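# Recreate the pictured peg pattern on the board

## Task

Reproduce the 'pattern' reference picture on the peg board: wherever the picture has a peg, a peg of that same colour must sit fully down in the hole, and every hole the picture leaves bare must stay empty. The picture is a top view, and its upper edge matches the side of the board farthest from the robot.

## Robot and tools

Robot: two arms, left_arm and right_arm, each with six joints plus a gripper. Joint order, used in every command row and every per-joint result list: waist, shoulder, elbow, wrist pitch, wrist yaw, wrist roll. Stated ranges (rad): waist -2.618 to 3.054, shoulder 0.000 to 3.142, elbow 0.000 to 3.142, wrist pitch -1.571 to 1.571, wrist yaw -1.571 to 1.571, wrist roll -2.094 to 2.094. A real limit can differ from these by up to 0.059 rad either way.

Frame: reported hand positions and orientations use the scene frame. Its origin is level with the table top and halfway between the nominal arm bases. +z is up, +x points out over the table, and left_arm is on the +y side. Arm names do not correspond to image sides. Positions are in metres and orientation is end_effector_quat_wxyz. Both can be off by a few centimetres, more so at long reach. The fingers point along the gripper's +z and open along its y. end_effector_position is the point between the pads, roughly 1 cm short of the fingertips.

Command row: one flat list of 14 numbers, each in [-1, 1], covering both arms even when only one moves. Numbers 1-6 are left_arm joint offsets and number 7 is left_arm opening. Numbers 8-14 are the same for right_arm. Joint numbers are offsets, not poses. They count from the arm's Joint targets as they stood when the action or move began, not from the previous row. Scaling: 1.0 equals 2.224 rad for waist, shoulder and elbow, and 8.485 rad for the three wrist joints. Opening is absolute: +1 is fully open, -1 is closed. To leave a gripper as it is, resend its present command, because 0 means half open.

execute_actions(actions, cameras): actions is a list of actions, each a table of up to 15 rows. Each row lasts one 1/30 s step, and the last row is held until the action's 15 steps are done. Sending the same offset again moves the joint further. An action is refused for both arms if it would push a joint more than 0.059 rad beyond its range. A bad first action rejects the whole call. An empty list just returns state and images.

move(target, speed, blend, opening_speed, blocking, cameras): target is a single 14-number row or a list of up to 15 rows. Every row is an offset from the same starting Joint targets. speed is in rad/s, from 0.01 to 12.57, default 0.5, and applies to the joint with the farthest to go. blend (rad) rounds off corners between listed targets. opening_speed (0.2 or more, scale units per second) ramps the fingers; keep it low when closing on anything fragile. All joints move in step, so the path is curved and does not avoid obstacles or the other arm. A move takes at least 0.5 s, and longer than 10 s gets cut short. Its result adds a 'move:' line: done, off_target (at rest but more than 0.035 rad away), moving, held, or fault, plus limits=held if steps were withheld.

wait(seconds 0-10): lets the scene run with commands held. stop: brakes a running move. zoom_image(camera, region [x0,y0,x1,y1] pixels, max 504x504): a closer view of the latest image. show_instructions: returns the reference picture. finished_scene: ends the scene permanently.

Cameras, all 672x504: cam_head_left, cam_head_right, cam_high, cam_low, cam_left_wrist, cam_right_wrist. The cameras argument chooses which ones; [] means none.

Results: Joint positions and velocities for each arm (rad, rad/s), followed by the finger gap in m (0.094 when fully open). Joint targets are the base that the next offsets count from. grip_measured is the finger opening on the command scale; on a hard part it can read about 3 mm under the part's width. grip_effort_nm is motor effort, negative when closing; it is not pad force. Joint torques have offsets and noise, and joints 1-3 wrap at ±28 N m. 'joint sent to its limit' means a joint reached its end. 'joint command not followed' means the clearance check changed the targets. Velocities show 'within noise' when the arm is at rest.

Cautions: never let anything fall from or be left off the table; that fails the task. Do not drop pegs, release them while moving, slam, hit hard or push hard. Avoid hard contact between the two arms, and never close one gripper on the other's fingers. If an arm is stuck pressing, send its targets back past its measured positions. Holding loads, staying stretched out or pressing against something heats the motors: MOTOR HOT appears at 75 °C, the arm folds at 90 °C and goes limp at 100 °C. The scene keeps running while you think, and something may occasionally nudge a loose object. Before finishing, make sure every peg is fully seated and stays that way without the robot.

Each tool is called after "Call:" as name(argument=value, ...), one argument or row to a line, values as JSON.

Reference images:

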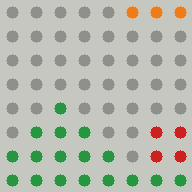

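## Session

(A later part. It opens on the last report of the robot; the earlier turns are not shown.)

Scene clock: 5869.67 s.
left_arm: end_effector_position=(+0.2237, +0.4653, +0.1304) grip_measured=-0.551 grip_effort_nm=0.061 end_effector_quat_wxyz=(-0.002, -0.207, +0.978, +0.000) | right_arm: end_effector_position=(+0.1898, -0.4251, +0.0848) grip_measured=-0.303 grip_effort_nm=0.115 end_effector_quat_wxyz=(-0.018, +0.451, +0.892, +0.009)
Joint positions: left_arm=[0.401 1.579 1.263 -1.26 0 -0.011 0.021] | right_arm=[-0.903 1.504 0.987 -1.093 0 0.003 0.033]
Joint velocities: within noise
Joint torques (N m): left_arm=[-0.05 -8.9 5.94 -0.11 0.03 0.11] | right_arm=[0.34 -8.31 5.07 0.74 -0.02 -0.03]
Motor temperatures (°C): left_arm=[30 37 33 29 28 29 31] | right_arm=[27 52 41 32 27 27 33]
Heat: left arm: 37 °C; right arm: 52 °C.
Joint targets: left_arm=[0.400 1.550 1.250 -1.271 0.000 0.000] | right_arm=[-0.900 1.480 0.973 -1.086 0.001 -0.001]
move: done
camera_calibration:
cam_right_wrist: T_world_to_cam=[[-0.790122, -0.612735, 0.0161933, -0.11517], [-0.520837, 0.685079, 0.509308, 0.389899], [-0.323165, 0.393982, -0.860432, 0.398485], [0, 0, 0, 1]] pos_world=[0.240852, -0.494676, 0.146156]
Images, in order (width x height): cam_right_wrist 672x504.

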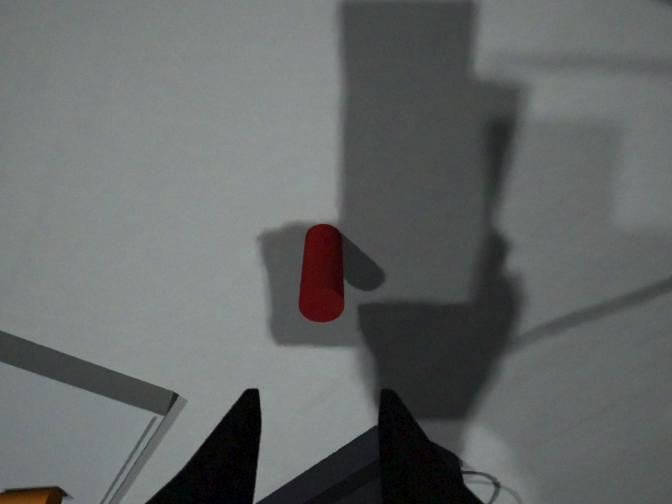

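Call:
move(
  target=[
    [0,0,0,0,0,0,-0.55,0,0.0635,-0.0768,0.0331,0,0,-0.3],
    [0,0,0,0,0,0,-0.55,0,0.0635,-0.0768,0.0331,0,0,-1],
    [0,0,0,0,0,0,-0.55,0,0.0917,0.1254,-0.0077,0,0,-1],
    [0,0,0,0,0,0,-0.55,0.8993,0.0917,0.1254,-0.0077,0,0.0108,-1],
  ],
  speed=[0.25,0.3,0.3,0.9],
  cameras=["cam_right_wrist"],
)

Scene clock: 5889.87 s.
left_arm: end_effector_position=(+0.2237, +0.4653, +0.1304) grip_measured=-0.551 grip_effort_nm=0.066 end_effector_quat_wxyz=(-0.002, -0.207, +0.978, +0.000) | right_arm: end_effector_position=(+0.1854, +0.0159, +0.1000) grip_measured=-0.715 grip_effort_nm=-1.043 end_effector_quat_wxyz=(-0.009, -0.474, +0.880, -0.005)
Joint positions: left_arm=[0.401 1.579 1.263 -1.26 0 -0.011 0.021] | right_arm=[1.101 1.671 1.219 -1.141 -0.001 0.084 0.013]
Joint velocities: within noise
Joint torques (N m): left_arm=[-0.17 -8.94 6.02 -0.17 -0.01 0.14] | right_arm=[-0.09 -6.72 9.76 0.57 -0.01 0.08]
Motor temperatures (°C): left_arm=[30 37 33 29 28 29 31] | right_arm=[27 49 41 30 27 27 33]
Heat: left arm: 37 °C; right arm: 49 °C.
Joint targets: left_arm=[0.400 1.550 1.250 -1.271 0.000 0.000] | right_arm=[1.100 1.684 1.251 -1.151 0.000 0.091]
move: done
camera_calibration:
cam_right_wrist: T_world_to_cam=[[0.848325, -0.529186, 0.0175227, -0.153914], [-0.467648, -0.733334, 0.493484, 0.0920058], [-0.248295, -0.426829, -0.869579, 0.236425], [0, 0, 0, 1]] pos_world=[0.232299, 0.0869351, 0.162884]
Images, in order (width x height): cam_right_wrist 672x504.

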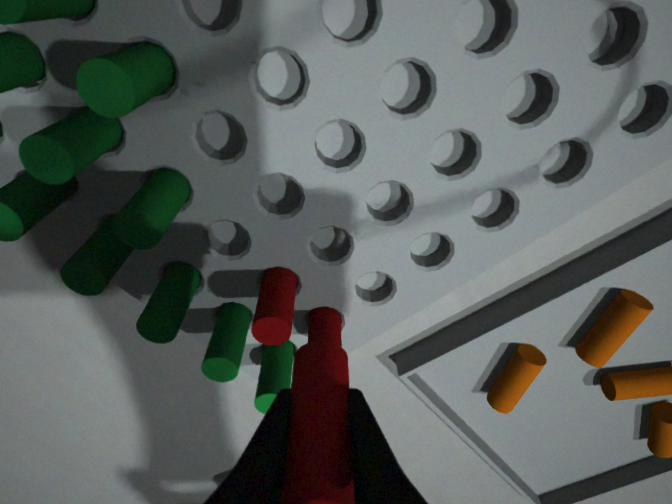

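Call:
move(
  target=[0,0,0,0,0,0,-0.55,-0.0049,0.0351,-0.0946,0.0288,0,0,-1],
  speed=0.2,
  cameras=["cam_right_wrist"],
)

Call:
zoom_image(
  camera="cam_right_wrist",
  region=[240, 260, 420, 395],
)

Scene clock: 5901.83 s.
left_arm: end_effector_position=(+0.2237, +0.4653, +0.1304) grip_measured=-0.551 grip_effort_nm=0.051 end_effector_quat_wxyz=(-0.002, -0.207, +0.978, +0.000) | right_arm: end_effector_position=(+0.1839, +0.0118, +0.0383) grip_measured=-0.715 grip_effort_nm=-1.048 end_effector_quat_wxyz=(-0.018, -0.473, +0.881, -0.011)
Joint positions: left_arm=[0.401 1.579 1.263 -1.26 0 -0.011 0.021] | right_arm=[1.099 1.752 1.053 -0.914 -0.001 0.084 0.013]
Joint velocities: within noise
Joint torques (N m): left_arm=[-0.13 -9.02 6 -0.16 0 0.11] | right_arm=[-0.92 -7.36 4.9 0.73 -0.01 0.08]
Motor temperatures (°C): left_arm=[30 37 33 29 28 29 31] | right_arm=[27 49 42 30 27 27 33]
Heat: left arm: 37 °C; right arm: 49 °C.
Joint targets: left_arm=[0.400 1.550 1.250 -1.271 0.000 0.000] | right_arm=[1.089 1.762 1.041 -0.907 0.000 0.091]
move: done
camera_calibration:
cam_right_wrist: T_world_to_cam=[[0.84687, -0.531468, 0.0187852, -0.153523], [-0.464851, -0.722637, 0.511576, 0.117362], [-0.258311, -0.441971, -0.859033, 0.182321], [0, 0, 0, 1]] pos_world=[0.231665, 0.0837982, 0.0994637]
Images, in order (width x height): cam_right_wrist 672x504.

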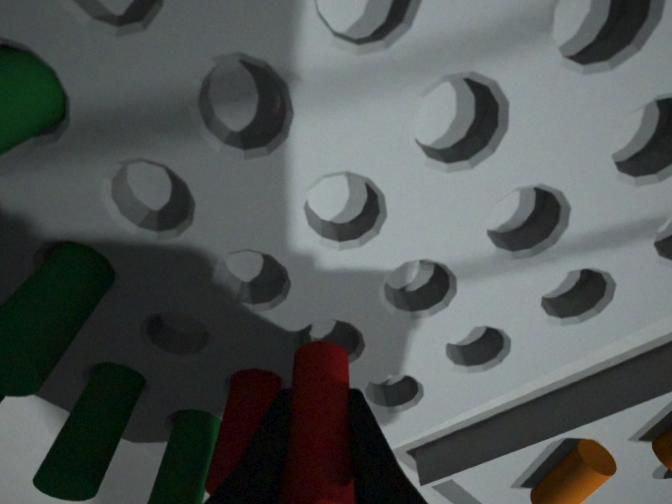

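Scaled by 2.800 from the camera's 672x504 image, which has a finer 960x720 frame.

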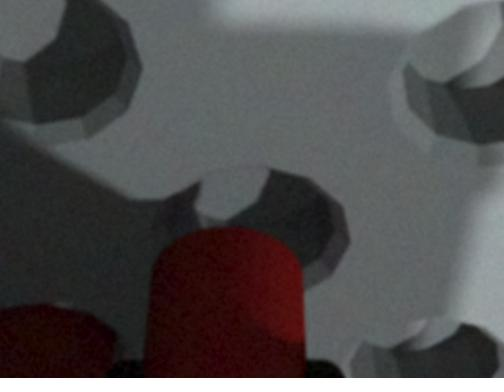

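Call:
move(
  target=[
    [0,0,0,0,0,0,-0.55,-0.0036,0.0057,0.0422,-0.0097,0,0,-1],
    [0,0,0,0,0,0,-0.55,-0.0036,0.0057,0.0062,-0.0003,0,0,-1],
  ],
  speed=0.2,
  cameras=["cam_right_wrist"],
)

Call:
zoom_image(
  camera="cam_right_wrist",
  region=[240, 260, 420, 395],
)

Scene clock: 5923.43 s.
left_arm: end_effector_position=(+0.2237, +0.4653, +0.1304) grip_measured=-0.551 grip_effort_nm=0.061 end_effector_quat_wxyz=(-0.002, -0.207, +0.978, +0.000) | right_arm: end_effector_position=(+0.1880, +0.0133, +0.0387) grip_measured=-0.715 grip_effort_nm=-1.043 end_effector_quat_wxyz=(-0.018, -0.468, +0.883, -0.011)
Joint positions: left_arm=[0.401 1.579 1.263 -1.26 0 -0.011 0.021] | right_arm=[1.089 1.762 1.067 -0.917 -0.001 0.084 0.013]
Joint velocities: within noise
Joint torques (N m): left_arm=[-0.12 -9.22 5.91 -0.14 -0.04 0.15] | right_arm=[-0.7 -7.25 4.89 0.74 0 0.07]
Motor temperatures (°C): left_arm=[30 37 33 29 28 29 31] | right_arm=[27 48 40 30 27 27 34]
Heat: left arm: 37 °C; right arm: 48 °C.
Joint targets: left_arm=[0.400 1.550 1.250 -1.271 0.000 0.000] | right_arm=[1.081 1.775 1.055 -0.909 0.000 0.091]
move: done
camera_calibration:
cam_right_wrist: T_world_to_cam=[[0.841571, -0.539821, 0.0187306, -0.155112], [-0.472239, -0.718494, 0.510644, 0.12154], [-0.262198, -0.438588, -0.859588, 0.184993], [0, 0, 0, 1]] pos_world=[0.236439, 0.0847286, 0.0998595]
Images, in order (width x height): cam_right_wrist 672x504.

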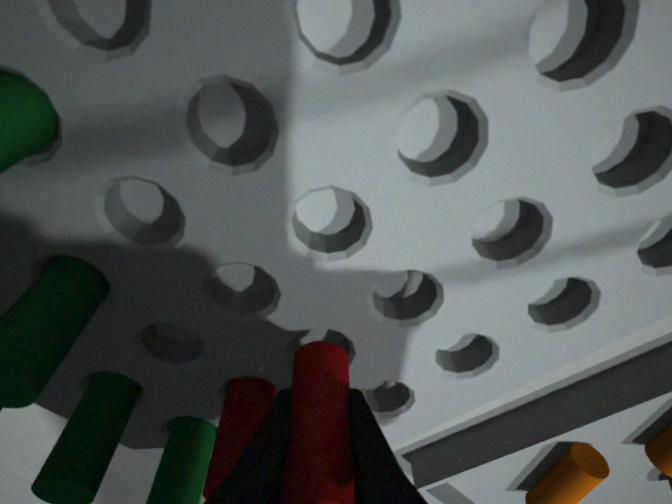

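Scaled by 2.800 from the camera's 672x504 image, which has a finer 960x720 frame.

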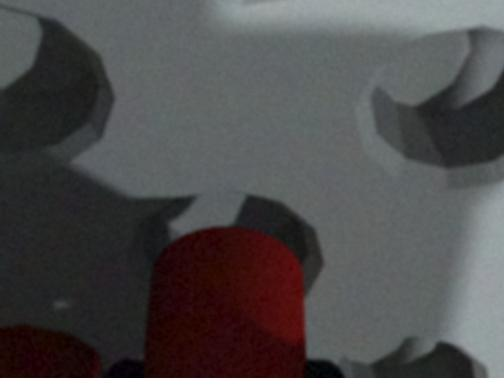

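Call:
move(
  target=[0,0,0,0,0,0,-0.55,0,0.0067,-0.0080,0.0038,0,0,-1],
  speed=0.1,
  cameras=["cam_right_wrist"],
)

Call:
zoom_image(
  camera="cam_right_wrist",
  region=[240, 260, 420, 395],
)

Scene clock: 5932.87 s.
left_arm: end_effector_position=(+0.2237, +0.4653, +0.1304) grip_measured=-0.551 grip_effort_nm=0.061 end_effector_quat_wxyz=(-0.002, -0.207, +0.978, +0.000) | right_arm: end_effector_position=(+0.1876, +0.0126, +0.0307) grip_measured=-0.715 grip_effort_nm=-1.048 end_effector_quat_wxyz=(-0.020, -0.468, +0.883, -0.012)
Joint positions: left_arm=[0.401 1.579 1.263 -1.26 0 -0.011 0.021] | right_arm=[1.089 1.777 1.05 -0.889 -0.001 0.084 0.013]
Joint velocities: within noise
Joint torques (N m): left_arm=[-0.06 -9.07 6.01 -0.14 0.02 0.14] | right_arm=[-0.72 -7.36 4.7 0.78 -0.01 0.08]
Motor temperatures (°C): left_arm=[30 37 33 29 28 29 31] | right_arm=[27 48 40 30 27 27 34]
Heat: left arm: 37 °C; right arm: 48 °C.
Joint targets: left_arm=[0.400 1.550 1.250 -1.271 0.000 0.000] | right_arm=[1.081 1.790 1.037 -0.877 0.000 0.091]
move: done
camera_calibration:
cam_right_wrist: T_world_to_cam=[[0.841622, -0.539732, 0.0189974, -0.155019], [-0.471079, -0.716457, 0.514562, 0.124455], [-0.264115, -0.442016, -0.857242, 0.178096], [0, 0, 0, 1]] pos_world=[0.236134, 0.0842189, 0.091577]
Images, in order (width x height): cam_right_wrist 672x504.

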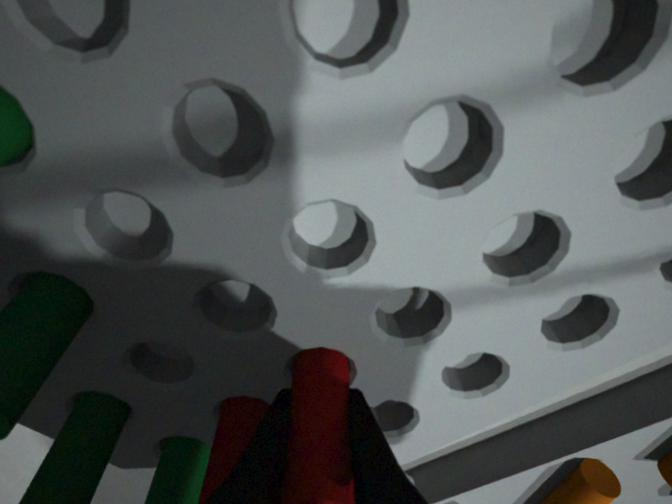

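Scaled by 2.800 from the camera's 672x504 image, which has a finer 960x720 frame.

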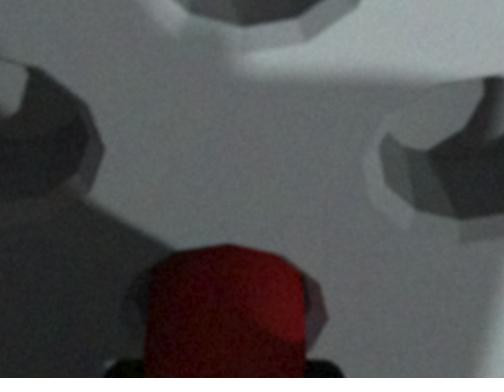

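Call:
move(
  target=[0,0,0,0,0,0,-0.55,0,0.0120,-0.0190,0.0080,0,0,-1],
  speed=0.1,
  cameras=[],
)

Call:
move(
  target=[
    [0,0,0,0,0,0,-0.55,0,-0.013,0.018,-0.0078,0,0,-1],
    [0,0,0,0,0,0,-0.55,0,-0.013,0.018,-0.0078,0,0,-0.55],
    [0,0,0,0,0,0,-0.55,0,-0.0737,0.1210,-0.0433,0,0,-0.55],
  ],
  speed=[0.15,0.15,0.4],
  cameras=["cam_right_wrist"],
)

Scene clock: 5943.00 s.
left_arm: end_effector_position=(+0.2237, +0.4653, +0.1304) grip_measured=-0.551 grip_effort_nm=0.056 end_effector_quat_wxyz=(-0.002, -0.207, +0.978, +0.000) | right_arm: end_effector_position=(+0.1874, +0.0122, +0.0236) grip_measured=-0.715 grip_effort_nm=-1.043 end_effector_quat_wxyz=(-0.018, -0.468, +0.883, -0.011)
Joint positions: left_arm=[0.401 1.579 1.263 -1.26 0 -0.011 0.021] | right_arm=[1.089 1.787 1.03 -0.856 -0.001 0.085 0.013]
Joint velocities: within noise
Joint torques (N m): left_arm=[-0.09 -9.16 5.82 -0.12 -0.01 0.1] | right_arm=[-0.73 -5.78 2.59 1.2 -0.01 0.07]
Motor temperatures (°C): left_arm=[30 37 33 29 28 29 31] | right_arm=[27 48 39 30 27 27 34]
Heat: left arm: 37 °C; right arm: 48 °C.
Joint targets: left_arm=[0.400 1.550 1.250 -1.271 0.000 0.000] | right_arm=[1.081 1.816 0.995 -0.809 0.000 0.091]
move: off_target (right_arm); right_arm: the wrist pitch is farthest, 0.047 rad from its target
No camera images: "cameras" was empty.

Scene clock: 5945.67 s.
left_arm: end_effector_position=(+0.2237, +0.4653, +0.1304) grip_measured=-0.551 grip_effort_nm=0.051 end_effector_quat_wxyz=(-0.002, -0.207, +0.978, +0.000) | right_arm: end_effector_position=(+0.1885, +0.0119, +0.1011) grip_measured=-0.552 grip_effort_nm=0.120 end_effector_quat_wxyz=(-0.017, -0.467, +0.884, -0.012)
Joint positions: left_arm=[0.401 1.579 1.263 -1.26 0 -0.011 0.021] | right_arm=[1.087 1.681 1.234 -1.166 0.001 0.085 0.021]
Joint velocities: within noise
Joint torques (N m): left_arm=[-0.23 -9.14 5.98 -0.16 -0.02 0.12] | right_arm=[-0.54 -10.84 9.47 0.53 -0.04 0.06]
Motor temperatures (°C): left_arm=[30 37 33 29 28 29 31] | right_arm=[27 48 40 30 27 27 34]
Heat: left arm: 37 °C; right arm: 48 °C.
Joint targets: left_arm=[0.400 1.550 1.250 -1.271 0.000 0.000] | right_arm=[1.081 1.652 1.264 -1.177 0.000 0.091]
move: done
camera_calibration:
cam_right_wrist: T_world_to_cam=[[0.839701, -0.542625, 0.0214555, -0.1573], [-0.47577, -0.716047, 0.510803, 0.0895634], [-0.261812, -0.43913, -0.85943, 0.238102], [0, 0, 0, 1]] pos_world=[0.237035, 0.0833342, 0.162258]
Images, in order (width x height): cam_right_wrist 672x504.

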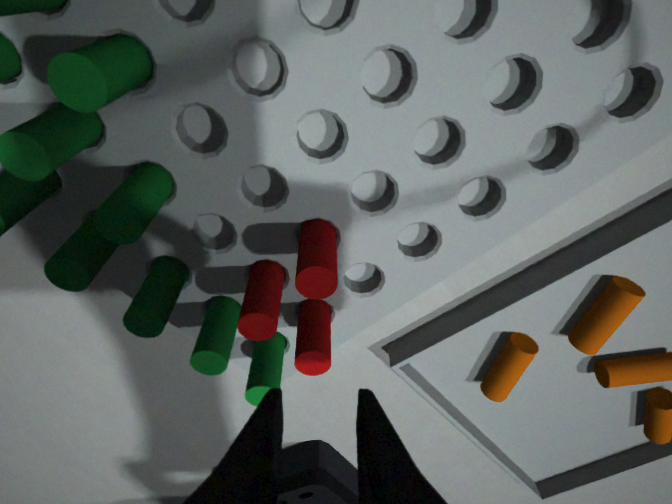

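Call:
move(
  target=[
    [0,0,0,0,0,0,-0.55,-0.4501,0,0,0,0,-0.0504,-0.3],
    [0,0,0,0,0,0,-0.55,-0.4501,0.1592,0.0978,0.0184,0,-0.0504,-0.3],
  ],
  speed=[0.9,0.5],
  blend=[0.08,0],
  cameras=["cam_right_wrist"],
)

Scene clock: 5966.00 s.
left_arm: end_effector_position=(+0.2237, +0.4653, +0.1304) grip_measured=-0.551 grip_effort_nm=0.056 end_effector_quat_wxyz=(-0.002, -0.207, +0.978, +0.000) | right_arm: end_effector_position=(+0.4157, -0.2179, +0.0532) grip_measured=-0.303 grip_effort_nm=0.110 end_effector_quat_wxyz=(-0.004, -0.189, +0.982, +0.000)
Joint positions: left_arm=[0.401 1.579 1.263 -1.26 0 -0.011 0.021] | right_arm=[0.08 1.998 1.446 -1.028 0.002 -0.33 0.033]
Joint velocities: within noise
Joint torques (N m): left_arm=[-0.1 -8.98 6.09 -0.15 0 0.11] | right_arm=[0.03 -10.59 9.89 0.79 -0.03 -0.05]
Motor temperatures (°C): left_arm=[30 37 33 29 28 29 31] | right_arm=[27 48 43 30 27 27 33]
Heat: left arm: 37 °C; right arm: 48 °C.
Joint targets: left_arm=[0.400 1.550 1.250 -1.271 0.000 0.000] | right_arm=[0.080 2.007 1.481 -1.021 0.000 -0.337]
move: done
camera_calibration:
cam_right_wrist: T_world_to_cam=[[0.393758, -0.91907, 0.0162886, -0.368046], [-0.808293, -0.337751, 0.482273, 0.27964], [-0.437741, -0.203065, -0.875869, 0.280983], [0, 0, 0, 1]] pos_world=[0.49395, -0.186753, 0.117236]
Images, in order (width x height): cam_right_wrist 672x504.

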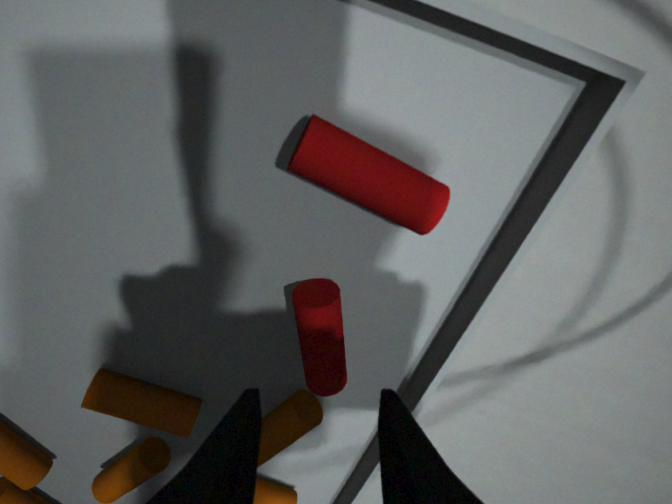

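Call:
move(
  target=[
    [0,0,0,0,0,0,-0.55,0.0063,0,0,0,0,-0.0081,-0.3],
    [0,0,0,0,0,0,-0.55,0.0063,0.0157,-0.0621,0.0156,0,-0.0081,-0.3],
  ],
  speed=[0.3,0.15],
  cameras=["cam_right_wrist"],
)

Scene clock: 5988.23 s.
left_arm: end_effector_position=(+0.2237, +0.4653, +0.1304) grip_measured=-0.551 grip_effort_nm=0.056 end_effector_quat_wxyz=(-0.002, -0.207, +0.978, +0.000) | right_arm: end_effector_position=(+0.4147, -0.2153, +0.0216) grip_measured=-0.303 grip_effort_nm=0.110 end_effector_quat_wxyz=(+0.002, -0.226, +0.974, -0.001)
Joint positions: left_arm=[0.401 1.579 1.263 -1.26 0 -0.011 0.021] | right_arm=[0.087 2.028 1.356 -0.895 0.002 -0.399 0.033]
Joint velocities: within noise
Joint torques (N m): left_arm=[-0.1 -9.16 5.98 -0.16 -0.01 0.13] | right_arm=[0.69 -10.13 4.97 0.82 -0.03 -0.05]
Motor temperatures (°C): left_arm=[30 37 33 29 28 29 31] | right_arm=[27 51 43 30 27 27 32]
Heat: left arm: 37 °C; right arm: 51 °C.
Joint targets: left_arm=[0.400 1.550 1.250 -1.271 0.000 0.000] | right_arm=[0.094 2.042 1.343 -0.888 0.000 -0.405]
move: done
camera_calibration:
cam_right_wrist: T_world_to_cam=[[0.462122, -0.886574, 0.0207263, -0.386269], [-0.786075, -0.398694, 0.472366, 0.27285], [-0.410524, -0.234583, -0.881159, 0.23545], [0, 0, 0, 1]] pos_world=[0.489642, -0.17844, 0.0865897]
Images, in order (width x height): cam_right_wrist 672x504.

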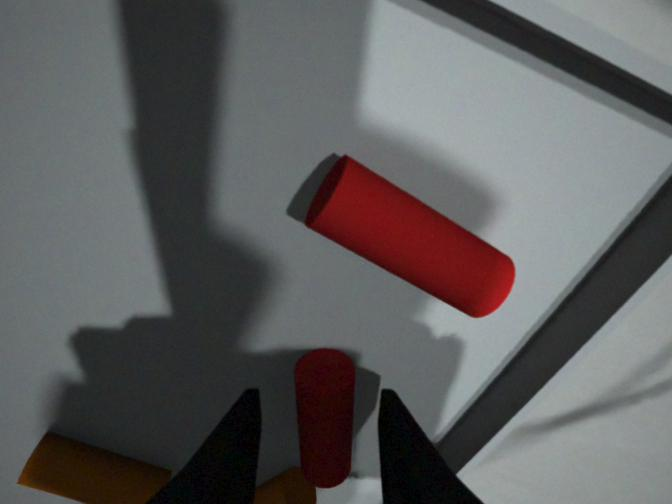

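Call:
move(
  target=[
    [0,0,0,0,0,0,-0.55,0,0,0,0,0,0,-1],
    [0,0,0,0,0,0,-0.55,0,-0.0486,0.1124,-0.0355,0,0,-1],
    [0,0,0,0,0,0,-0.55,-0.2221,0.1749,0.4123,-0.0622,0,0.0478,-1],
    [0,0,0,0,0,0,-0.55,-0.2221,0.1817,0.3156,-0.0355,0,0.0478,-1],
    [0,0,0,0,0,0,-0.55,-0.2221,0.1942,0.3152,-0.0322,0,0.0478,-1],
  ],
  speed=[0.2,0.4,0.8,0.4,0.06],
  blend=[0,0.03,0,0,0],
  cameras=["cam_right_wrist"],
)

Call:
move(
  target=[
    [0,0,0,0,0,0,-0.55,0,-0.002,0,-0.0006,0,0,-1],
    [0,0,0,0,0,0,-0.55,0,-0.002,0,-0.0006,0,0,-0.3],
    [0,0,0,0,0,0,-0.55,0,-0.0220,0.0976,-0.0301,0,0,-0.3],
  ],
  speed=[0.15,0.15,0.4],
  cameras=["cam_right_wrist"],
)

Scene clock: 6012.33 s.
left_arm: end_effector_position=(+0.2237, +0.4653, +0.1304) grip_measured=-0.551 grip_effort_nm=0.066 end_effector_quat_wxyz=(-0.002, -0.207, +0.978, +0.000) | right_arm: end_effector_position=(+0.4792, -0.4357, +0.0202) grip_measured=-0.720 grip_effort_nm=-1.043 end_effector_quat_wxyz=(+0.003, +0.212, +0.977, -0.002)
Joint positions: left_arm=[0.401 1.579 1.263 -1.26 0 -0.011 0.021] | right_arm=[-0.405 2.45 2.057 -1.172 0.002 -0.006 0.013]
Joint velocities: within noise
Joint torques (N m): left_arm=[-0.05 -8.96 5.96 -0.13 -0.02 0.11] | right_arm=[0.51 -13.49 5.49 0.85 -0.03 0.07]
Motor temperatures (°C): left_arm=[30 37 33 29 28 29 31] | right_arm=[27 50 40 30 27 27 32]
Heat: left arm: 37 °C; right arm: 50 °C.
Joint targets: left_arm=[0.400 1.550 1.250 -1.271 0.000 0.000] | right_arm=[-0.400 2.473 2.045 -1.161 0.000 0.000]
move: done
camera_calibration:
cam_right_wrist: T_world_to_cam=[[-0.392507, -0.919543, 0.0194885, -0.216275], [-0.808296, 0.354977, 0.469734, 0.575439], [-0.438858, 0.168621, -0.882593, 0.398222], [0, 0, 0, 1]] pos_world=[0.554998, -0.47029, 0.0853795]
Images, in order (width x height): cam_right_wrist 672x504.

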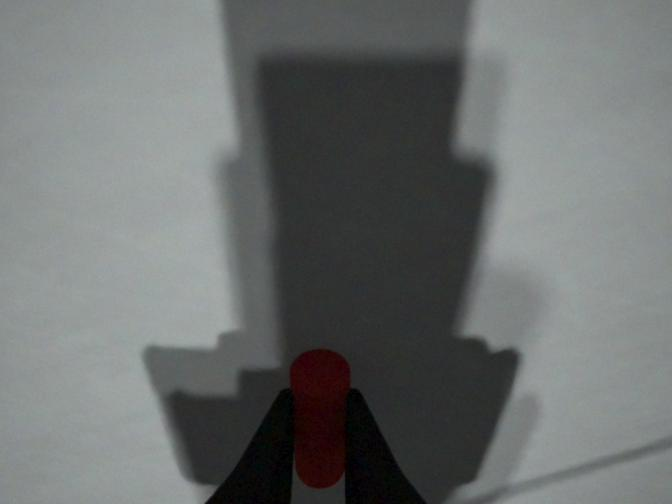

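Scene clock: 6014.90 s.
left_arm: end_effector_position=(+0.2237, +0.4653, +0.1304) grip_measured=-0.551 grip_effort_nm=0.061 end_effector_quat_wxyz=(-0.002, -0.207, +0.978, +0.000) | right_arm: end_effector_position=(+0.4681, -0.4306, +0.0639) grip_measured=-0.303 grip_effort_nm=0.110 end_effector_quat_wxyz=(-0.027, +0.212, +0.977, +0.005)
Joint positions: left_arm=[0.401 1.579 1.263 -1.26 0 -0.011 0.021] | right_arm=[-0.405 2.45 2.229 -1.405 0.002 -0.006 0.033]
Joint velocities: within noise
Joint torques (N m): left_arm=[-0.09 -9.09 5.93 -0.12 0.01 0.11] | right_arm=[0.51 -18.1 9.77 0.49 -0.04 0.07]
Motor temperatures (°C): left_arm=[30 37 33 29 28 29 31] | right_arm=[27 51 41 30 27 27 32]
Heat: left arm: 37 °C; right arm: 51 °C.
Joint targets: left_arm=[0.400 1.550 1.250 -1.271 0.000 0.000] | right_arm=[-0.400 2.424 2.262 -1.417 0.000 0.000]
move: done
camera_calibration:
cam_right_wrist: T_world_to_cam=[[-0.391848, -0.919861, 0.0176355, -0.217117], [-0.780813, 0.342632, 0.522431, 0.5226], [-0.486606, 0.190944, -0.852499, 0.461123], [0, 0, 0, 1]] pos_world=[0.547361, -0.466825, 0.123914]
Images, in order (width x height): cam_right_wrist 672x504.

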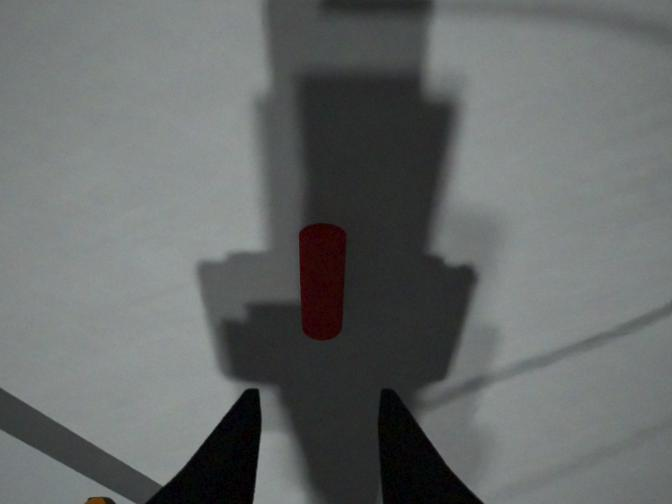

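Call:
move(
  target=[
    [0,0,0,0,0,0,-0.55,-0.0020,-0.2878,-0.6929,0.2271,0,0,-0.3],
    [0,0,0,0,0,0,-0.55,-0.0020,-0.1844,-0.7176,0.2549,0,0,-0.3],
    [0,0,0,0,0,0,-0.55,-0.0020,-0.1844,-0.7176,0.2549,0,0,-1],
    [0,0,0,0,0,0,-0.55,-0.0020,-0.2900,-0.6974,0.2288,0,0,-1],
  ],
  speed=[0.8,0.3,0.3,0.3],
  cameras=["cam_right_wrist"],
)

Call:
move(
  target=[
    [0,0,0,0,0,0,-0.55,0,-0.0130,0.2873,-0.1914,0,0,-1],
    [0,0,0,0,0,0,-0.55,-0.2228,-0.0130,0.2873,-0.1914,0,0,-1],
    [0,0,0,0,0,0,-0.55,-0.2228,0.0877,0.2805,-0.2319,0,0,-1],
    [0,0,0,0,0,0,-0.55,-0.2228,0.1273,0.2387,-0.2113,0,0,-1],
    [0,0,0,0,0,0,-0.55,-0.2228,0.1318,0.2387,-0.2101,0,0,-1],
  ],
  speed=[1.0,0.8,0.5,0.25,0.05],
  blend=[0.05,0.05,0.03,0,0],
  cameras=["cam_right_wrist"],
)

Call:
move(
  target=[
    [0,0,0,0,0,0,-0.55,0,-0.005,0,-0.0012,0,0,-1],
    [0,0,0,0,0,0,-0.55,0,-0.005,0,-0.0012,0,0,-0.3],
    [0,0,0,0,0,0,-0.55,0,-0.0022,0.1347,-0.0330,0,0,-0.3],
    [0,0,0,0,0,0,-0.55,0,-0.2666,-0.1205,0.0204,0,0,-0.3],
  ],
  speed=[0.15,0.15,0.3,0.6],
  cameras=["cam_right_wrist"],
)

Scene clock: 6040.63 s.
left_arm: end_effector_position=(+0.2237, +0.4653, +0.1304) grip_measured=-0.551 grip_effort_nm=0.061 end_effector_quat_wxyz=(-0.002, -0.207, +0.978, +0.000) | right_arm: end_effector_position=(+0.4535, -0.4238, +0.0564) grip_measured=-0.698 grip_effort_nm=-1.053 end_effector_quat_wxyz=(+0.451, +0.190, +0.866, -0.101)
Joint positions: left_arm=[0.401 1.579 1.263 -1.26 0 -0.011 0.021] | right_arm=[-0.405 1.813 0.681 0.522 0.002 -0.003 0.014]
Joint velocities: within noise
Joint torques (N m): left_arm=[0.02 -9.1 5.98 -0.14 0.03 0.14] | right_arm=[0.08 -12.18 8.75 2.22 -0.04 0.04]
Motor temperatures (°C): left_arm=[30 37 33 29 28 29 31] | right_arm=[27 56 41 30 27 27 32]
Heat: left arm: 37 °C; right arm: 56 °C.
Joint targets: left_arm=[0.400 1.550 1.250 -1.271 0.000 0.000] | right_arm=[-0.404 1.779 0.710 0.524 0.000 0.000]
move: done
camera_calibration:
cam_right_wrist: T_world_to_cam=[[-0.420583, -0.906637, 0.0334713, -0.198731], [-0.81648, 0.362159, -0.449667, 0.59204], [0.395563, -0.216451, -0.892569, -0.124107], [0, 0, 0, 1]] pos_world=[0.448899, -0.421452, 0.162098]
Images, in order (width x height): cam_right_wrist 672x504.

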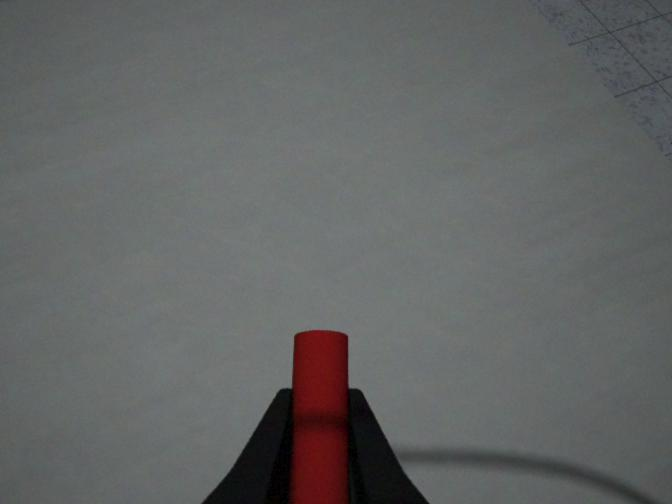

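Scene clock: 6044.90 s.
left_arm: end_effector_position=(+0.2237, +0.4653, +0.1304) grip_measured=-0.551 grip_effort_nm=0.056 end_effector_quat_wxyz=(-0.002, -0.207, +0.978, +0.000) | right_arm: end_effector_position=(+0.1904, -0.4261, +0.0212) grip_measured=-0.698 grip_effort_nm=-1.048 end_effector_quat_wxyz=(-0.222, +0.434, +0.866, +0.112)
Joint positions: left_arm=[0.401 1.579 1.263 -1.26 0 -0.011 0.021] | right_arm=[-0.903 2.052 1.252 -1.274 0.001 -0.003 0.014]
Joint velocities: within noise
Joint torques (N m): left_arm=[-0.09 -9.09 5.81 -0.16 -0.01 0.1] | right_arm=[0.32 -8.32 3.74 -0.06 -0.02 0.04]
Motor temperatures (°C): left_arm=[30 37 33 29 28 29 31] | right_arm=[27 55 41 30 27 27 32]
Heat: left arm: 37 °C; right arm: 55 °C.
Joint targets: left_arm=[0.400 1.550 1.250 -1.271 0.000 0.000] | right_arm=[-0.900 2.073 1.241 -1.258 0.000 0.000]
move: done
camera_calibration:
cam_right_wrist: T_world_to_cam=[[-0.783072, -0.621924, 0.00277944, -0.119275], [-0.335932, 0.426728, 0.839674, 0.270922], [-0.5234, 0.656592, -0.543084, 0.487596], [0, 0, 0, 1]] pos_world=[0.252819, -0.509942, 0.0376506]
Images, in order (width x height): cam_right_wrist 672x504.

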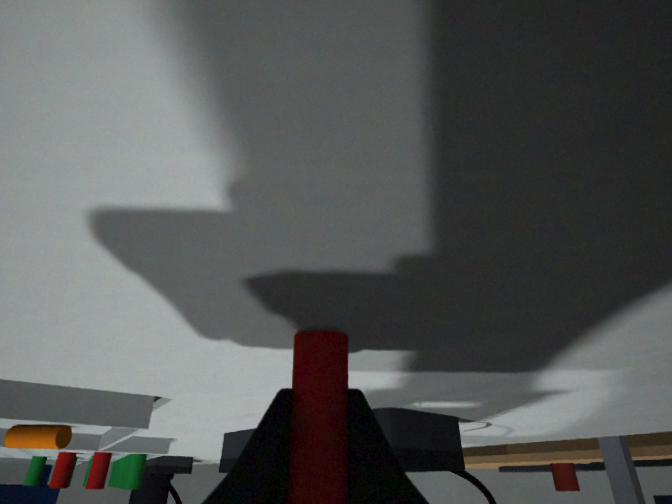

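Scene clock: 6048.93 s.
left_arm: end_effector_position=(+0.2237, +0.4653, +0.1304) grip_measured=-0.551 grip_effort_nm=0.061 end_effector_quat_wxyz=(-0.002, -0.207, +0.978, +0.000) | right_arm: end_effector_position=(+0.1900, -0.4255, +0.0849) grip_measured=-0.303 grip_effort_nm=0.110 end_effector_quat_wxyz=(-0.017, +0.448, +0.894, +0.008)
Joint positions: left_arm=[0.401 1.579 1.263 -1.26 0 -0.011 0.021] | right_arm=[-0.903 1.504 0.988 -1.092 0.001 -0.003 0.033]
Joint velocities: within noise
Joint torques (N m): left_arm=[-0.27 -8.99 5.98 -0.11 0 0.12] | right_arm=[0.31 -8.34 5.07 0.73 -0.02 0.04]
Motor temperatures (°C): left_arm=[30 37 33 29 28 29 31] | right_arm=[27 54 41 30 27 27 32]
Heat: left arm: 37 °C; right arm: 54 °C.
Joint targets: left_arm=[0.400 1.550 1.250 -1.271 0.000 0.000] | right_arm=[-0.900 1.480 0.973 -1.085 0.000 0.000]
move: done
camera_calibration:
cam_right_wrist: T_world_to_cam=[[-0.785884, -0.618136, 0.0171304, -0.1185], [-0.525636, 0.682361, 0.508026, 0.389993], [-0.325718, 0.390245, -0.861172, 0.397767], [0, 0, 0, 1]] pos_world=[0.241427, -0.494592, 0.146449]
Images, in order (width x height): cam_right_wrist 672x504.

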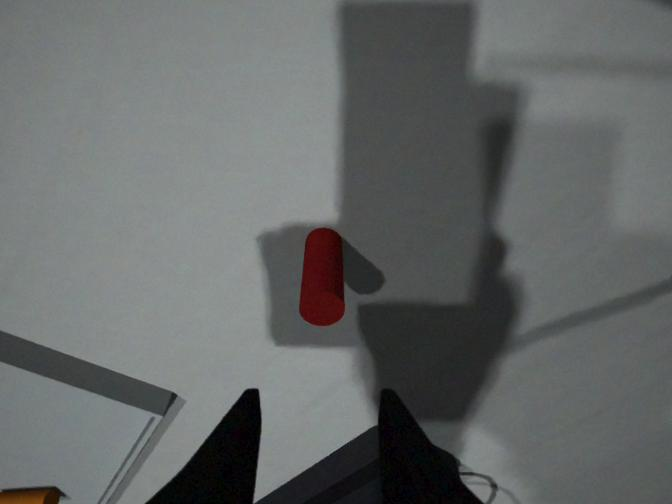

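Call:
move(
  target=[
    [0,0,0,0,0,0,-0.55,0,0.0635,-0.0768,0.0331,0,0,-0.3],
    [0,0,0,0,0,0,-0.55,0,0.0635,-0.0768,0.0331,0,0,-1],
    [0,0,0,0,0,0,-0.55,0,0.0580,0.0899,-0.0072,0,0,-1],
    [0,0,0,0,0,0,-0.55,0.8620,0.0580,0.0899,-0.0072,0,0.0019,-1],
    [0,0,0,0,0,0,-0.55,0.8620,0.0953,-0.0067,0.0224,0,0.0019,-1],
  ],
  speed=[0.25,0.3,0.3,0.9,0.25],
  cameras=["cam_right_wrist"],
)

Call:
zoom_image(
  camera="cam_right_wrist",
  region=[240, 260, 420, 395],
)

Scene clock: 6074.37 s.
left_arm: end_effector_position=(+0.2237, +0.4653, +0.1304) grip_measured=-0.551 grip_effort_nm=0.066 end_effector_quat_wxyz=(-0.002, -0.207, +0.978, +0.000) | right_arm: end_effector_position=(+0.1930, -0.0173, +0.0377) grip_measured=-0.715 grip_effort_nm=-1.048 end_effector_quat_wxyz=(-0.020, -0.469, +0.883, -0.011)
Joint positions: left_arm=[0.401 1.579 1.263 -1.26 0 -0.011 0.021] | right_arm=[1.016 1.683 0.969 -0.902 0 0.01 0.013]
Joint velocities: within noise
Joint torques (N m): left_arm=[-0.13 -8.95 5.82 -0.14 0 0.04] | right_arm=[0.14 -6.69 4.89 0.72 -0.02 0.09]
Motor temperatures (°C): left_arm=[30 37 33 29 28 29 31] | right_arm=[27 50 40 30 27 27 32]
Heat: left arm: 37 °C; right arm: 50 °C.
Joint targets: left_arm=[0.400 1.550 1.250 -1.271 0.000 0.000] | right_arm=[1.017 1.692 0.958 -0.895 0.000 0.016]
move: done
camera_calibration:
cam_right_wrist: T_world_to_cam=[[0.842631, -0.538232, 0.0167133, -0.175883], [-0.469001, -0.718288, 0.513907, 0.101709], [-0.264596, -0.440873, -0.857683, 0.172448], [0, 0, 0, 1]] pos_world=[0.241535, 0.0544182, 0.098576]
Images, in order (width x height): cam_right_wrist 672x504.

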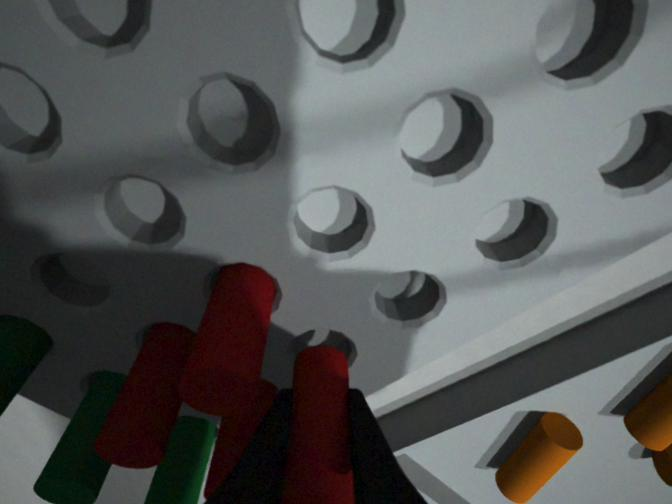

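Scaled by 2.800 from the camera's 672x504 image, which has a finer 960x720 frame.

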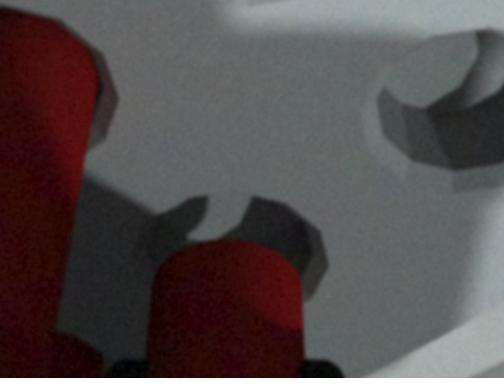

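Call:
move(
  target=[0,0,0,0,0,0,-0.55,0,0.0072,-0.0081,0.0040,0,0,-1],
  speed=0.1,
  cameras=["cam_right_wrist"],
)

Call:
zoom_image(
  camera="cam_right_wrist",
  region=[240, 260, 420, 395],
)

Scene clock: 6086.53 s.
left_arm: end_effector_position=(+0.2237, +0.4653, +0.1304) grip_measured=-0.551 grip_effort_nm=0.066 end_effector_quat_wxyz=(-0.002, -0.207, +0.978, +0.000) | right_arm: end_effector_position=(+0.1936, -0.0163, +0.0307) grip_measured=-0.715 grip_effort_nm=-1.048 end_effector_quat_wxyz=(-0.018, -0.469, +0.883, -0.010)
Joint positions: left_arm=[0.401 1.579 1.263 -1.26 0 -0.011 0.021] | right_arm=[1.016 1.696 0.953 -0.868 0 0.01 0.013]
Joint velocities: within noise
Joint torques (N m): left_arm=[-0.12 -9.03 5.96 -0.13 0 0.09] | right_arm=[0.14 -6.52 4.64 0.73 -0.02 0.07]
Motor temperatures (°C): left_arm=[30 37 33 29 28 29 31] | right_arm=[27 50 40 30 27 27 33]
Heat: left arm: 37 °C; right arm: 50 °C.
Joint targets: left_arm=[0.400 1.550 1.250 -1.271 0.000 0.000] | right_arm=[1.017 1.708 0.940 -0.861 0.000 0.016]
move: done
camera_calibration:
cam_right_wrist: T_world_to_cam=[[0.842396, -0.538595, 0.0168559, -0.175752], [-0.47059, -0.720072, 0.509942, 0.106705], [-0.262515, -0.437506, -0.860043, 0.166746], [0, 0, 0, 1]] pos_world=[0.24204, 0.0551285, 0.091958]
Images, in order (width x height): cam_right_wrist 672x504.

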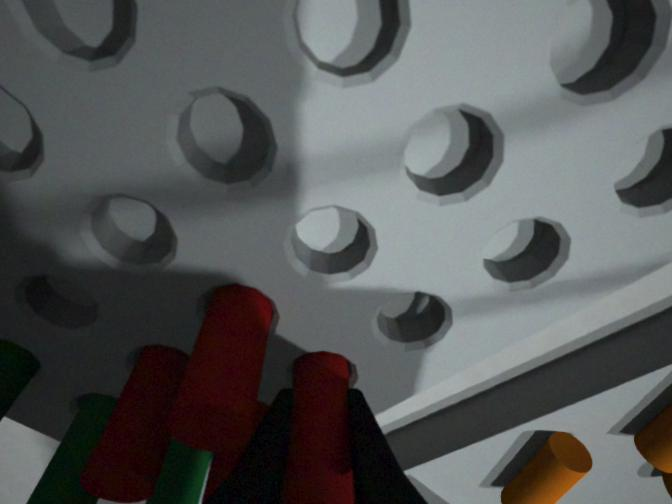

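Scaled by 2.800 from the camera's 672x504 image, which has a finer 960x720 frame.

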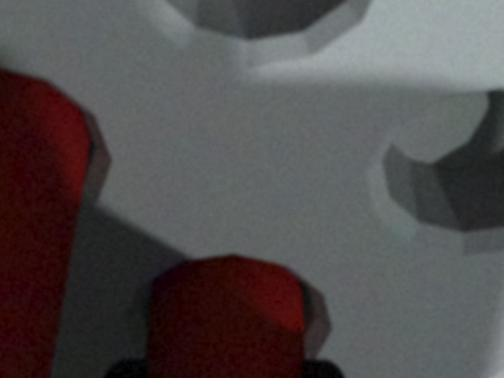

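Call:
move(
  target=[0,0,0,0,0,0,-0.55,0,0.0120,-0.0190,0.0080,0,0,-1],
  speed=0.1,
  cameras=[],
)

Call:
move(
  target=[
    [0,0,0,0,0,0,-0.55,0,-0.013,0.018,-0.0078,0,0,-1],
    [0,0,0,0,0,0,-0.55,0,-0.013,0.018,-0.0078,0,0,-0.55],
    [0,0,0,0,0,0,-0.55,0,-0.0737,0.1210,-0.0433,0,0,-0.55],
  ],
  speed=[0.15,0.15,0.4],
  cameras=["cam_right_wrist","cam_high"],
)

Call:
move(
  target=[
    [0,0,0,0,0,0,-0.55,-0.4087,0,0,0,0,0.0084,-0.3],
    [0,0,0,0,0,0,-0.55,-0.4087,0.1025,0.0625,0.0127,0,0.0084,-0.3],
  ],
  speed=[0.9,0.5],
  blend=[0.08,0],
  cameras=["cam_right_wrist"],
)

Scene clock: 6109.03 s.
left_arm: end_effector_position=(+0.2237, +0.4653, +0.1304) grip_measured=-0.551 grip_effort_nm=0.066 end_effector_quat_wxyz=(-0.002, -0.207, +0.978, +0.000) | right_arm: end_effector_position=(+0.1929, -0.0174, +0.0236) grip_measured=-0.715 grip_effort_nm=-1.048 end_effector_quat_wxyz=(-0.018, -0.469, +0.883, -0.010)
Joint positions: left_arm=[0.401 1.579 1.263 -1.26 0 -0.011 0.021] | right_arm=[1.016 1.707 0.933 -0.838 0 0.01 0.013]
Joint velocities: within noise
Joint torques (N m): left_arm=[-0.14 -9.14 6 -0.14 0.01 0.11] | right_arm=[0.13 -4.98 2.55 1.18 -0.02 0.07]
Motor temperatures (°C): left_arm=[30 37 33 29 28 29 31] | right_arm=[27 48 40 29 27 27 33]
Heat: left arm: 37 °C; right arm: 48 °C.
Joint targets: left_arm=[0.400 1.550 1.250 -1.271 0.000 0.000] | right_arm=[1.017 1.734 0.898 -0.793 0.000 0.016]
move: off_target (right_arm); right_arm: the wrist pitch is farthest, 0.045 rad from its target
No camera images: "cameras" was empty.

Scene clock: 6111.70 s.
left_arm: end_effector_position=(+0.2237, +0.4653, +0.1304) grip_measured=-0.551 grip_effort_nm=0.061 end_effector_quat_wxyz=(-0.002, -0.207, +0.978, +0.000) | right_arm: end_effector_position=(+0.1935, -0.0169, +0.0993) grip_measured=-0.552 grip_effort_nm=0.115 end_effector_quat_wxyz=(-0.017, -0.469, +0.883, -0.010)
Joint positions: left_arm=[0.401 1.579 1.263 -1.26 0 -0.011 0.021] | right_arm=[1.016 1.597 1.137 -1.15 0.001 0.01 0.021]
Joint velocities: within noise
Joint torques (N m): left_arm=[-0.03 -9.11 5.86 -0.17 0.03 0.14] | right_arm=[0.13 -9.69 9.47 0.54 -0.02 0.07]
Motor temperatures (°C): left_arm=[30 37 33 29 28 29 31] | right_arm=[27 48 40 29 27 27 33]
Heat: left arm: 37 °C; right arm: 48 °C.
Joint targets: left_arm=[0.400 1.550 1.250 -1.271 0.000 0.000] | right_arm=[1.017 1.571 1.167 -1.161 0.000 0.016]
move: done
camera_calibration:
cam_right_wrist: T_world_to_cam=[[0.842169, -0.538915, 0.0179748, -0.177146], [-0.471841, -0.720397, 0.508325, 0.0715134], [-0.260995, -0.436577, -0.860978, 0.225346], [0, 0, 0, 1]] pos_world=[0.241744, 0.0544319, 0.16085]
Images, in order (width x height): cam_high 672x504, cam_right_wrist 672x504.

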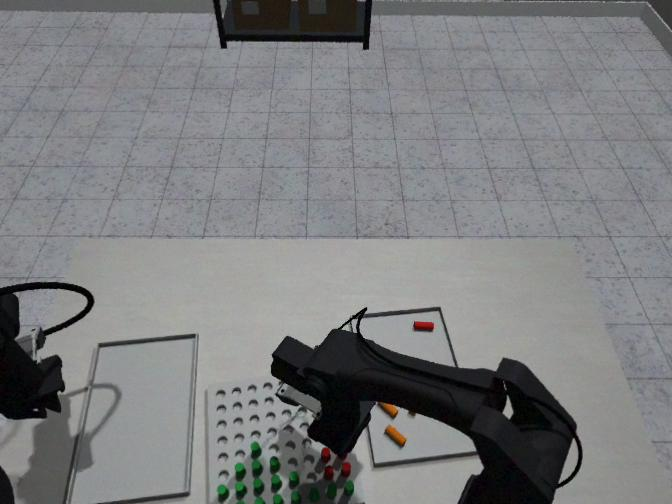

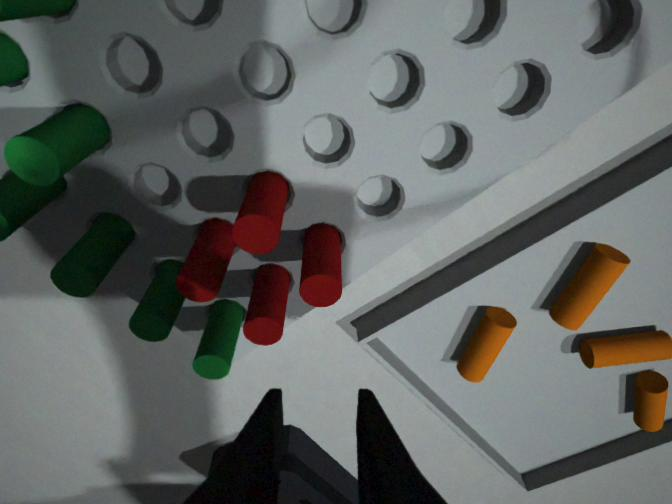

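Scene clock: 6113.77 s.
left_arm: end_effector_position=(+0.2237, +0.4653, +0.1304) grip_measured=-0.551 grip_effort_nm=0.061 end_effector_quat_wxyz=(-0.002, -0.207, +0.978, +0.000) | right_arm: end_effector_position=(+0.3654, -0.2108, +0.0778) grip_measured=-0.303 grip_effort_nm=0.110 end_effector_quat_wxyz=(-0.005, +0.001, +1.000, -0.001)
Joint positions: left_arm=[0.401 1.579 1.263 -1.26 0 -0.011 0.021] | right_arm=[0.109 1.792 1.271 -1.06 0 0.081 0.033]
Joint velocities: within noise
Joint torques (N m): left_arm=[0.01 -9.07 5.85 -0.14 0 0.12] | right_arm=[-0.06 -8.61 9.98 0.79 -0.02 0.08]
Motor temperatures (°C): left_arm=[30 37 33 29 28 29 31] | right_arm=[27 48 40 29 27 27 33]
Heat: left arm: 37 °C; right arm: 48 °C.
Joint targets: left_arm=[0.400 1.550 1.250 -1.271 0.000 0.000] | right_arm=[0.108 1.799 1.306 -1.053 0.000 0.088]
move: done
camera_calibration:
cam_right_wrist: T_world_to_cam=[[0.0232888, -0.99956, 0.0183767, -0.223965], [-0.875103, -0.0114945, 0.4838, 0.322604], [-0.483376, -0.0273486, -0.874986, 0.335664], [0, 0, 0, 1]] pos_world=[0.449779, -0.210978, 0.141741]
Images, in order (width x height): cam_right_wrist 672x504.

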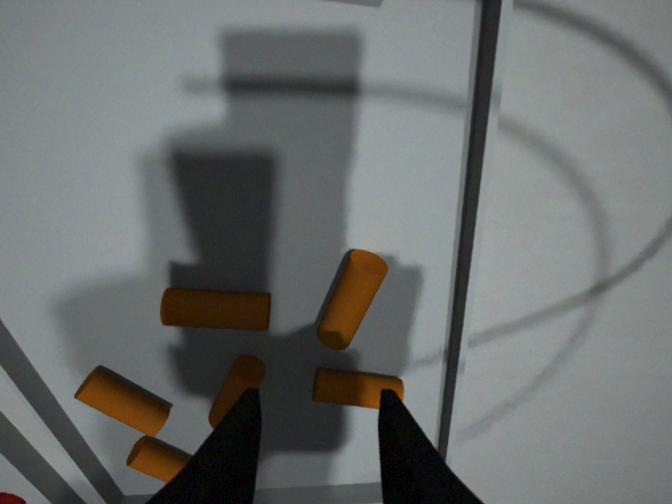

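Call:
move(
  target=[
    [0,0,0,0,0,0,-0.55,-0.0193,0,0,0,0,0.0451,-0.3],
    [0,0,0,0,0,0,-0.55,-0.0193,0.0315,-0.0908,0.0271,0,0.0451,-0.3],
  ],
  speed=[0.6,0.2],
  cameras=["cam_right_wrist"],
)

Scene clock: 6130.63 s.
left_arm: end_effector_position=(+0.2237, +0.4653, +0.1304) grip_measured=-0.551 grip_effort_nm=0.066 end_effector_quat_wxyz=(-0.002, -0.207, +0.978, +0.000) | right_arm: end_effector_position=(+0.3643, -0.2225, +0.0223) grip_measured=-0.303 grip_effort_nm=0.110 end_effector_quat_wxyz=(+0.000, +0.208, +0.978, +0.000)
Joint positions: left_arm=[0.401 1.579 1.263 -1.26 0 -0.011 0.021] | right_arm=[0.072 1.857 1.116 -0.829 0 0.463 0.033]
Joint velocities: within noise
Joint torques (N m): left_arm=[0.01 -9.06 5.98 -0.12 -0.01 0.11] | right_arm=[-0.65 -8.36 4.85 0.81 -0.02 0.08]
Motor temperatures (°C): left_arm=[30 37 33 29 28 29 31] | right_arm=[27 49 40 29 27 27 32]
Heat: left arm: 37 °C; right arm: 49 °C.
Joint targets: left_arm=[0.400 1.550 1.250 -1.271 0.000 0.000] | right_arm=[0.065 1.869 1.104 -0.823 0.000 0.470]
move: done
camera_calibration:
cam_right_wrist: T_world_to_cam=[[-0.385435, -0.922566, 0.0176675, -0.0685139], [-0.809025, 0.347084, 0.474354, 0.404342], [-0.443755, 0.168539, -0.880157, 0.315389], [0, 0, 0, 1]] pos_world=[0.44067, -0.256704, 0.0870009]
Images, in order (width x height): cam_right_wrist 672x504.

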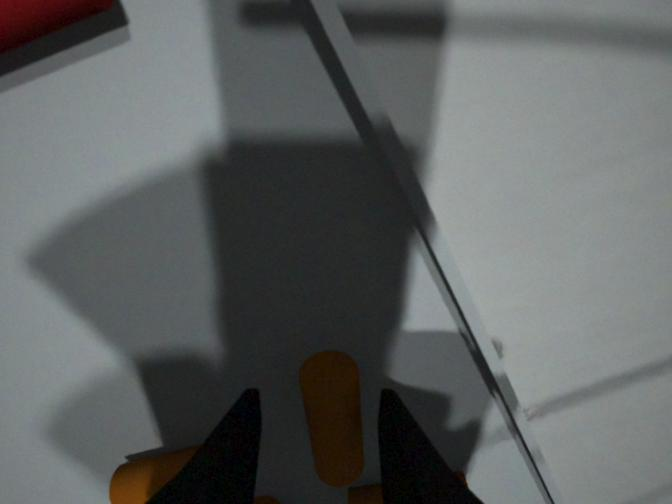

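Call:
move(
  target=[
    [0,0,0,0,0,0,-0.55,0,0,0,0,0,0,-1],
    [0,0,0,0,0,0,-0.55,0,-0.0616,0.1097,-0.0354,0,0,-1],
    [0,0,0,0,0,0,-0.55,-0.2091,0.2527,0.5198,-0.0700,0,-0.0554,-1],
    [0,0,0,0,0,0,-0.55,-0.2091,0.2594,0.4231,-0.0433,0,-0.0554,-1],
    [0,0,0,0,0,0,-0.55,-0.2091,0.2720,0.4227,-0.0400,0,-0.0554,-1],
  ],
  speed=[0.2,0.4,0.8,0.4,0.06],
  blend=[0,0.03,0,0,0],
  cameras=["cam_right_wrist"],
)

Call:
move(
  target=[
    [0,0,0,0,0,0,-0.55,0,-0.002,0,-0.0006,0,0,-1],
    [0,0,0,0,0,0,-0.55,0,-0.002,0,-0.0006,0,0,-0.3],
    [0,0,0,0,0,0,-0.55,0,-0.0220,0.0976,-0.0301,0,0,-0.3],
  ],
  speed=[0.15,0.15,0.4],
  cameras=["cam_right_wrist"],
)

Scene clock: 6149.77 s.
left_arm: end_effector_position=(+0.2237, +0.4653, +0.1304) grip_measured=-0.551 grip_effort_nm=0.056 end_effector_quat_wxyz=(-0.002, -0.207, +0.978, +0.000) | right_arm: end_effector_position=(+0.4786, -0.4358, +0.0212) grip_measured=-0.734 grip_effort_nm=-1.043 end_effector_quat_wxyz=(+0.002, +0.219, +0.976, -0.001)
Joint positions: left_arm=[0.401 1.579 1.263 -1.26 0 -0.011 0.021] | right_arm=[-0.406 2.448 2.057 -1.175 0 0.006 0.012]
Joint velocities: within noise
Joint torques (N m): left_arm=[-0.17 -9.2 5.91 -0.15 -0.02 0.09] | right_arm=[0.68 -13.3 5.42 0.89 -0.02 -0.05]
Motor temperatures (°C): left_arm=[30 37 33 29 28 29 31] | right_arm=[27 51 40 29 27 27 32]
Heat: left arm: 37 °C; right arm: 51 °C.
Joint targets: left_arm=[0.400 1.550 1.250 -1.271 0.000 0.000] | right_arm=[-0.400 2.474 2.045 -1.162 0.000 0.000]
move: done
camera_calibration:
cam_right_wrist: T_world_to_cam=[[-0.405803, -0.913793, 0.0175069, -0.207747], [-0.803143, 0.365677, 0.470363, 0.576643], [-0.436216, 0.176814, -0.882299, 0.4012], [0, 0, 0, 1]] pos_world=[0.553832, -0.47164, 0.0863839]
Images, in order (width x height): cam_right_wrist 672x504.

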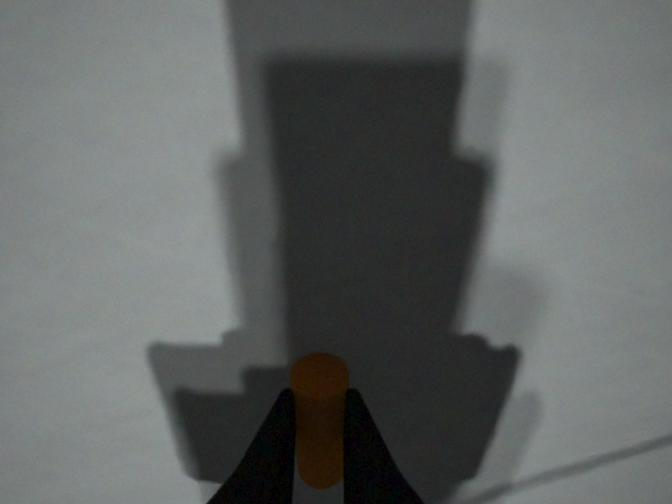

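Scene clock: 6152.30 s.
left_arm: end_effector_position=(+0.2237, +0.4653, +0.1304) grip_measured=-0.551 grip_effort_nm=0.056 end_effector_quat_wxyz=(-0.002, -0.207, +0.978, +0.000) | right_arm: end_effector_position=(+0.4679, -0.4309, +0.0644) grip_measured=-0.303 grip_effort_nm=0.110 end_effector_quat_wxyz=(-0.027, +0.219, +0.975, +0.006)
Joint positions: left_arm=[0.401 1.579 1.263 -1.26 0 -0.011 0.021] | right_arm=[-0.406 2.449 2.229 -1.406 0 0.006 0.033]
Joint velocities: within noise
Joint torques (N m): left_arm=[-0.23 -9.03 5.91 -0.15 -0.01 0.11] | right_arm=[0.68 -17.96 9.74 0.5 -0.02 -0.05]
Motor temperatures (°C): left_arm=[30 37 33 29 28 29 31] | right_arm=[27 51 40 29 27 27 32]
Heat: left arm: 37 °C; right arm: 51 °C.
Joint targets: left_arm=[0.400 1.550 1.250 -1.271 0.000 0.000] | right_arm=[-0.400 2.425 2.262 -1.417 0.000 0.000]
move: done
camera_calibration:
cam_right_wrist: T_world_to_cam=[[-0.404527, -0.914379, 0.0164242, -0.209116], [-0.776464, 0.35289, 0.522085, 0.524656], [-0.483179, 0.198445, -0.852735, 0.463208], [0, 0, 0, 1]] pos_world=[0.546596, -0.468278, 0.124514]
Images, in order (width x height): cam_right_wrist 672x504.

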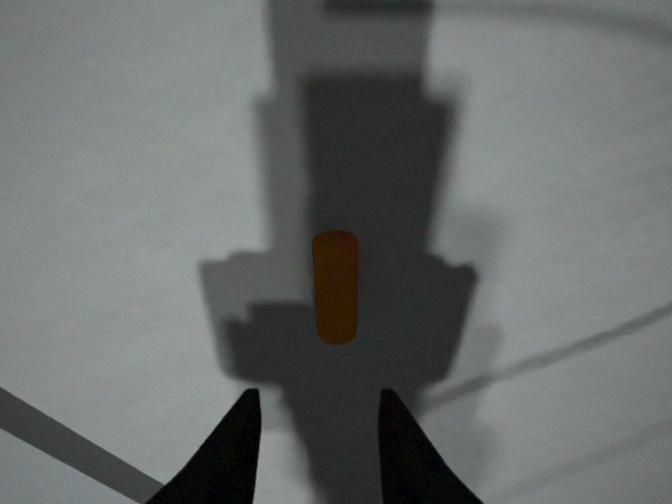

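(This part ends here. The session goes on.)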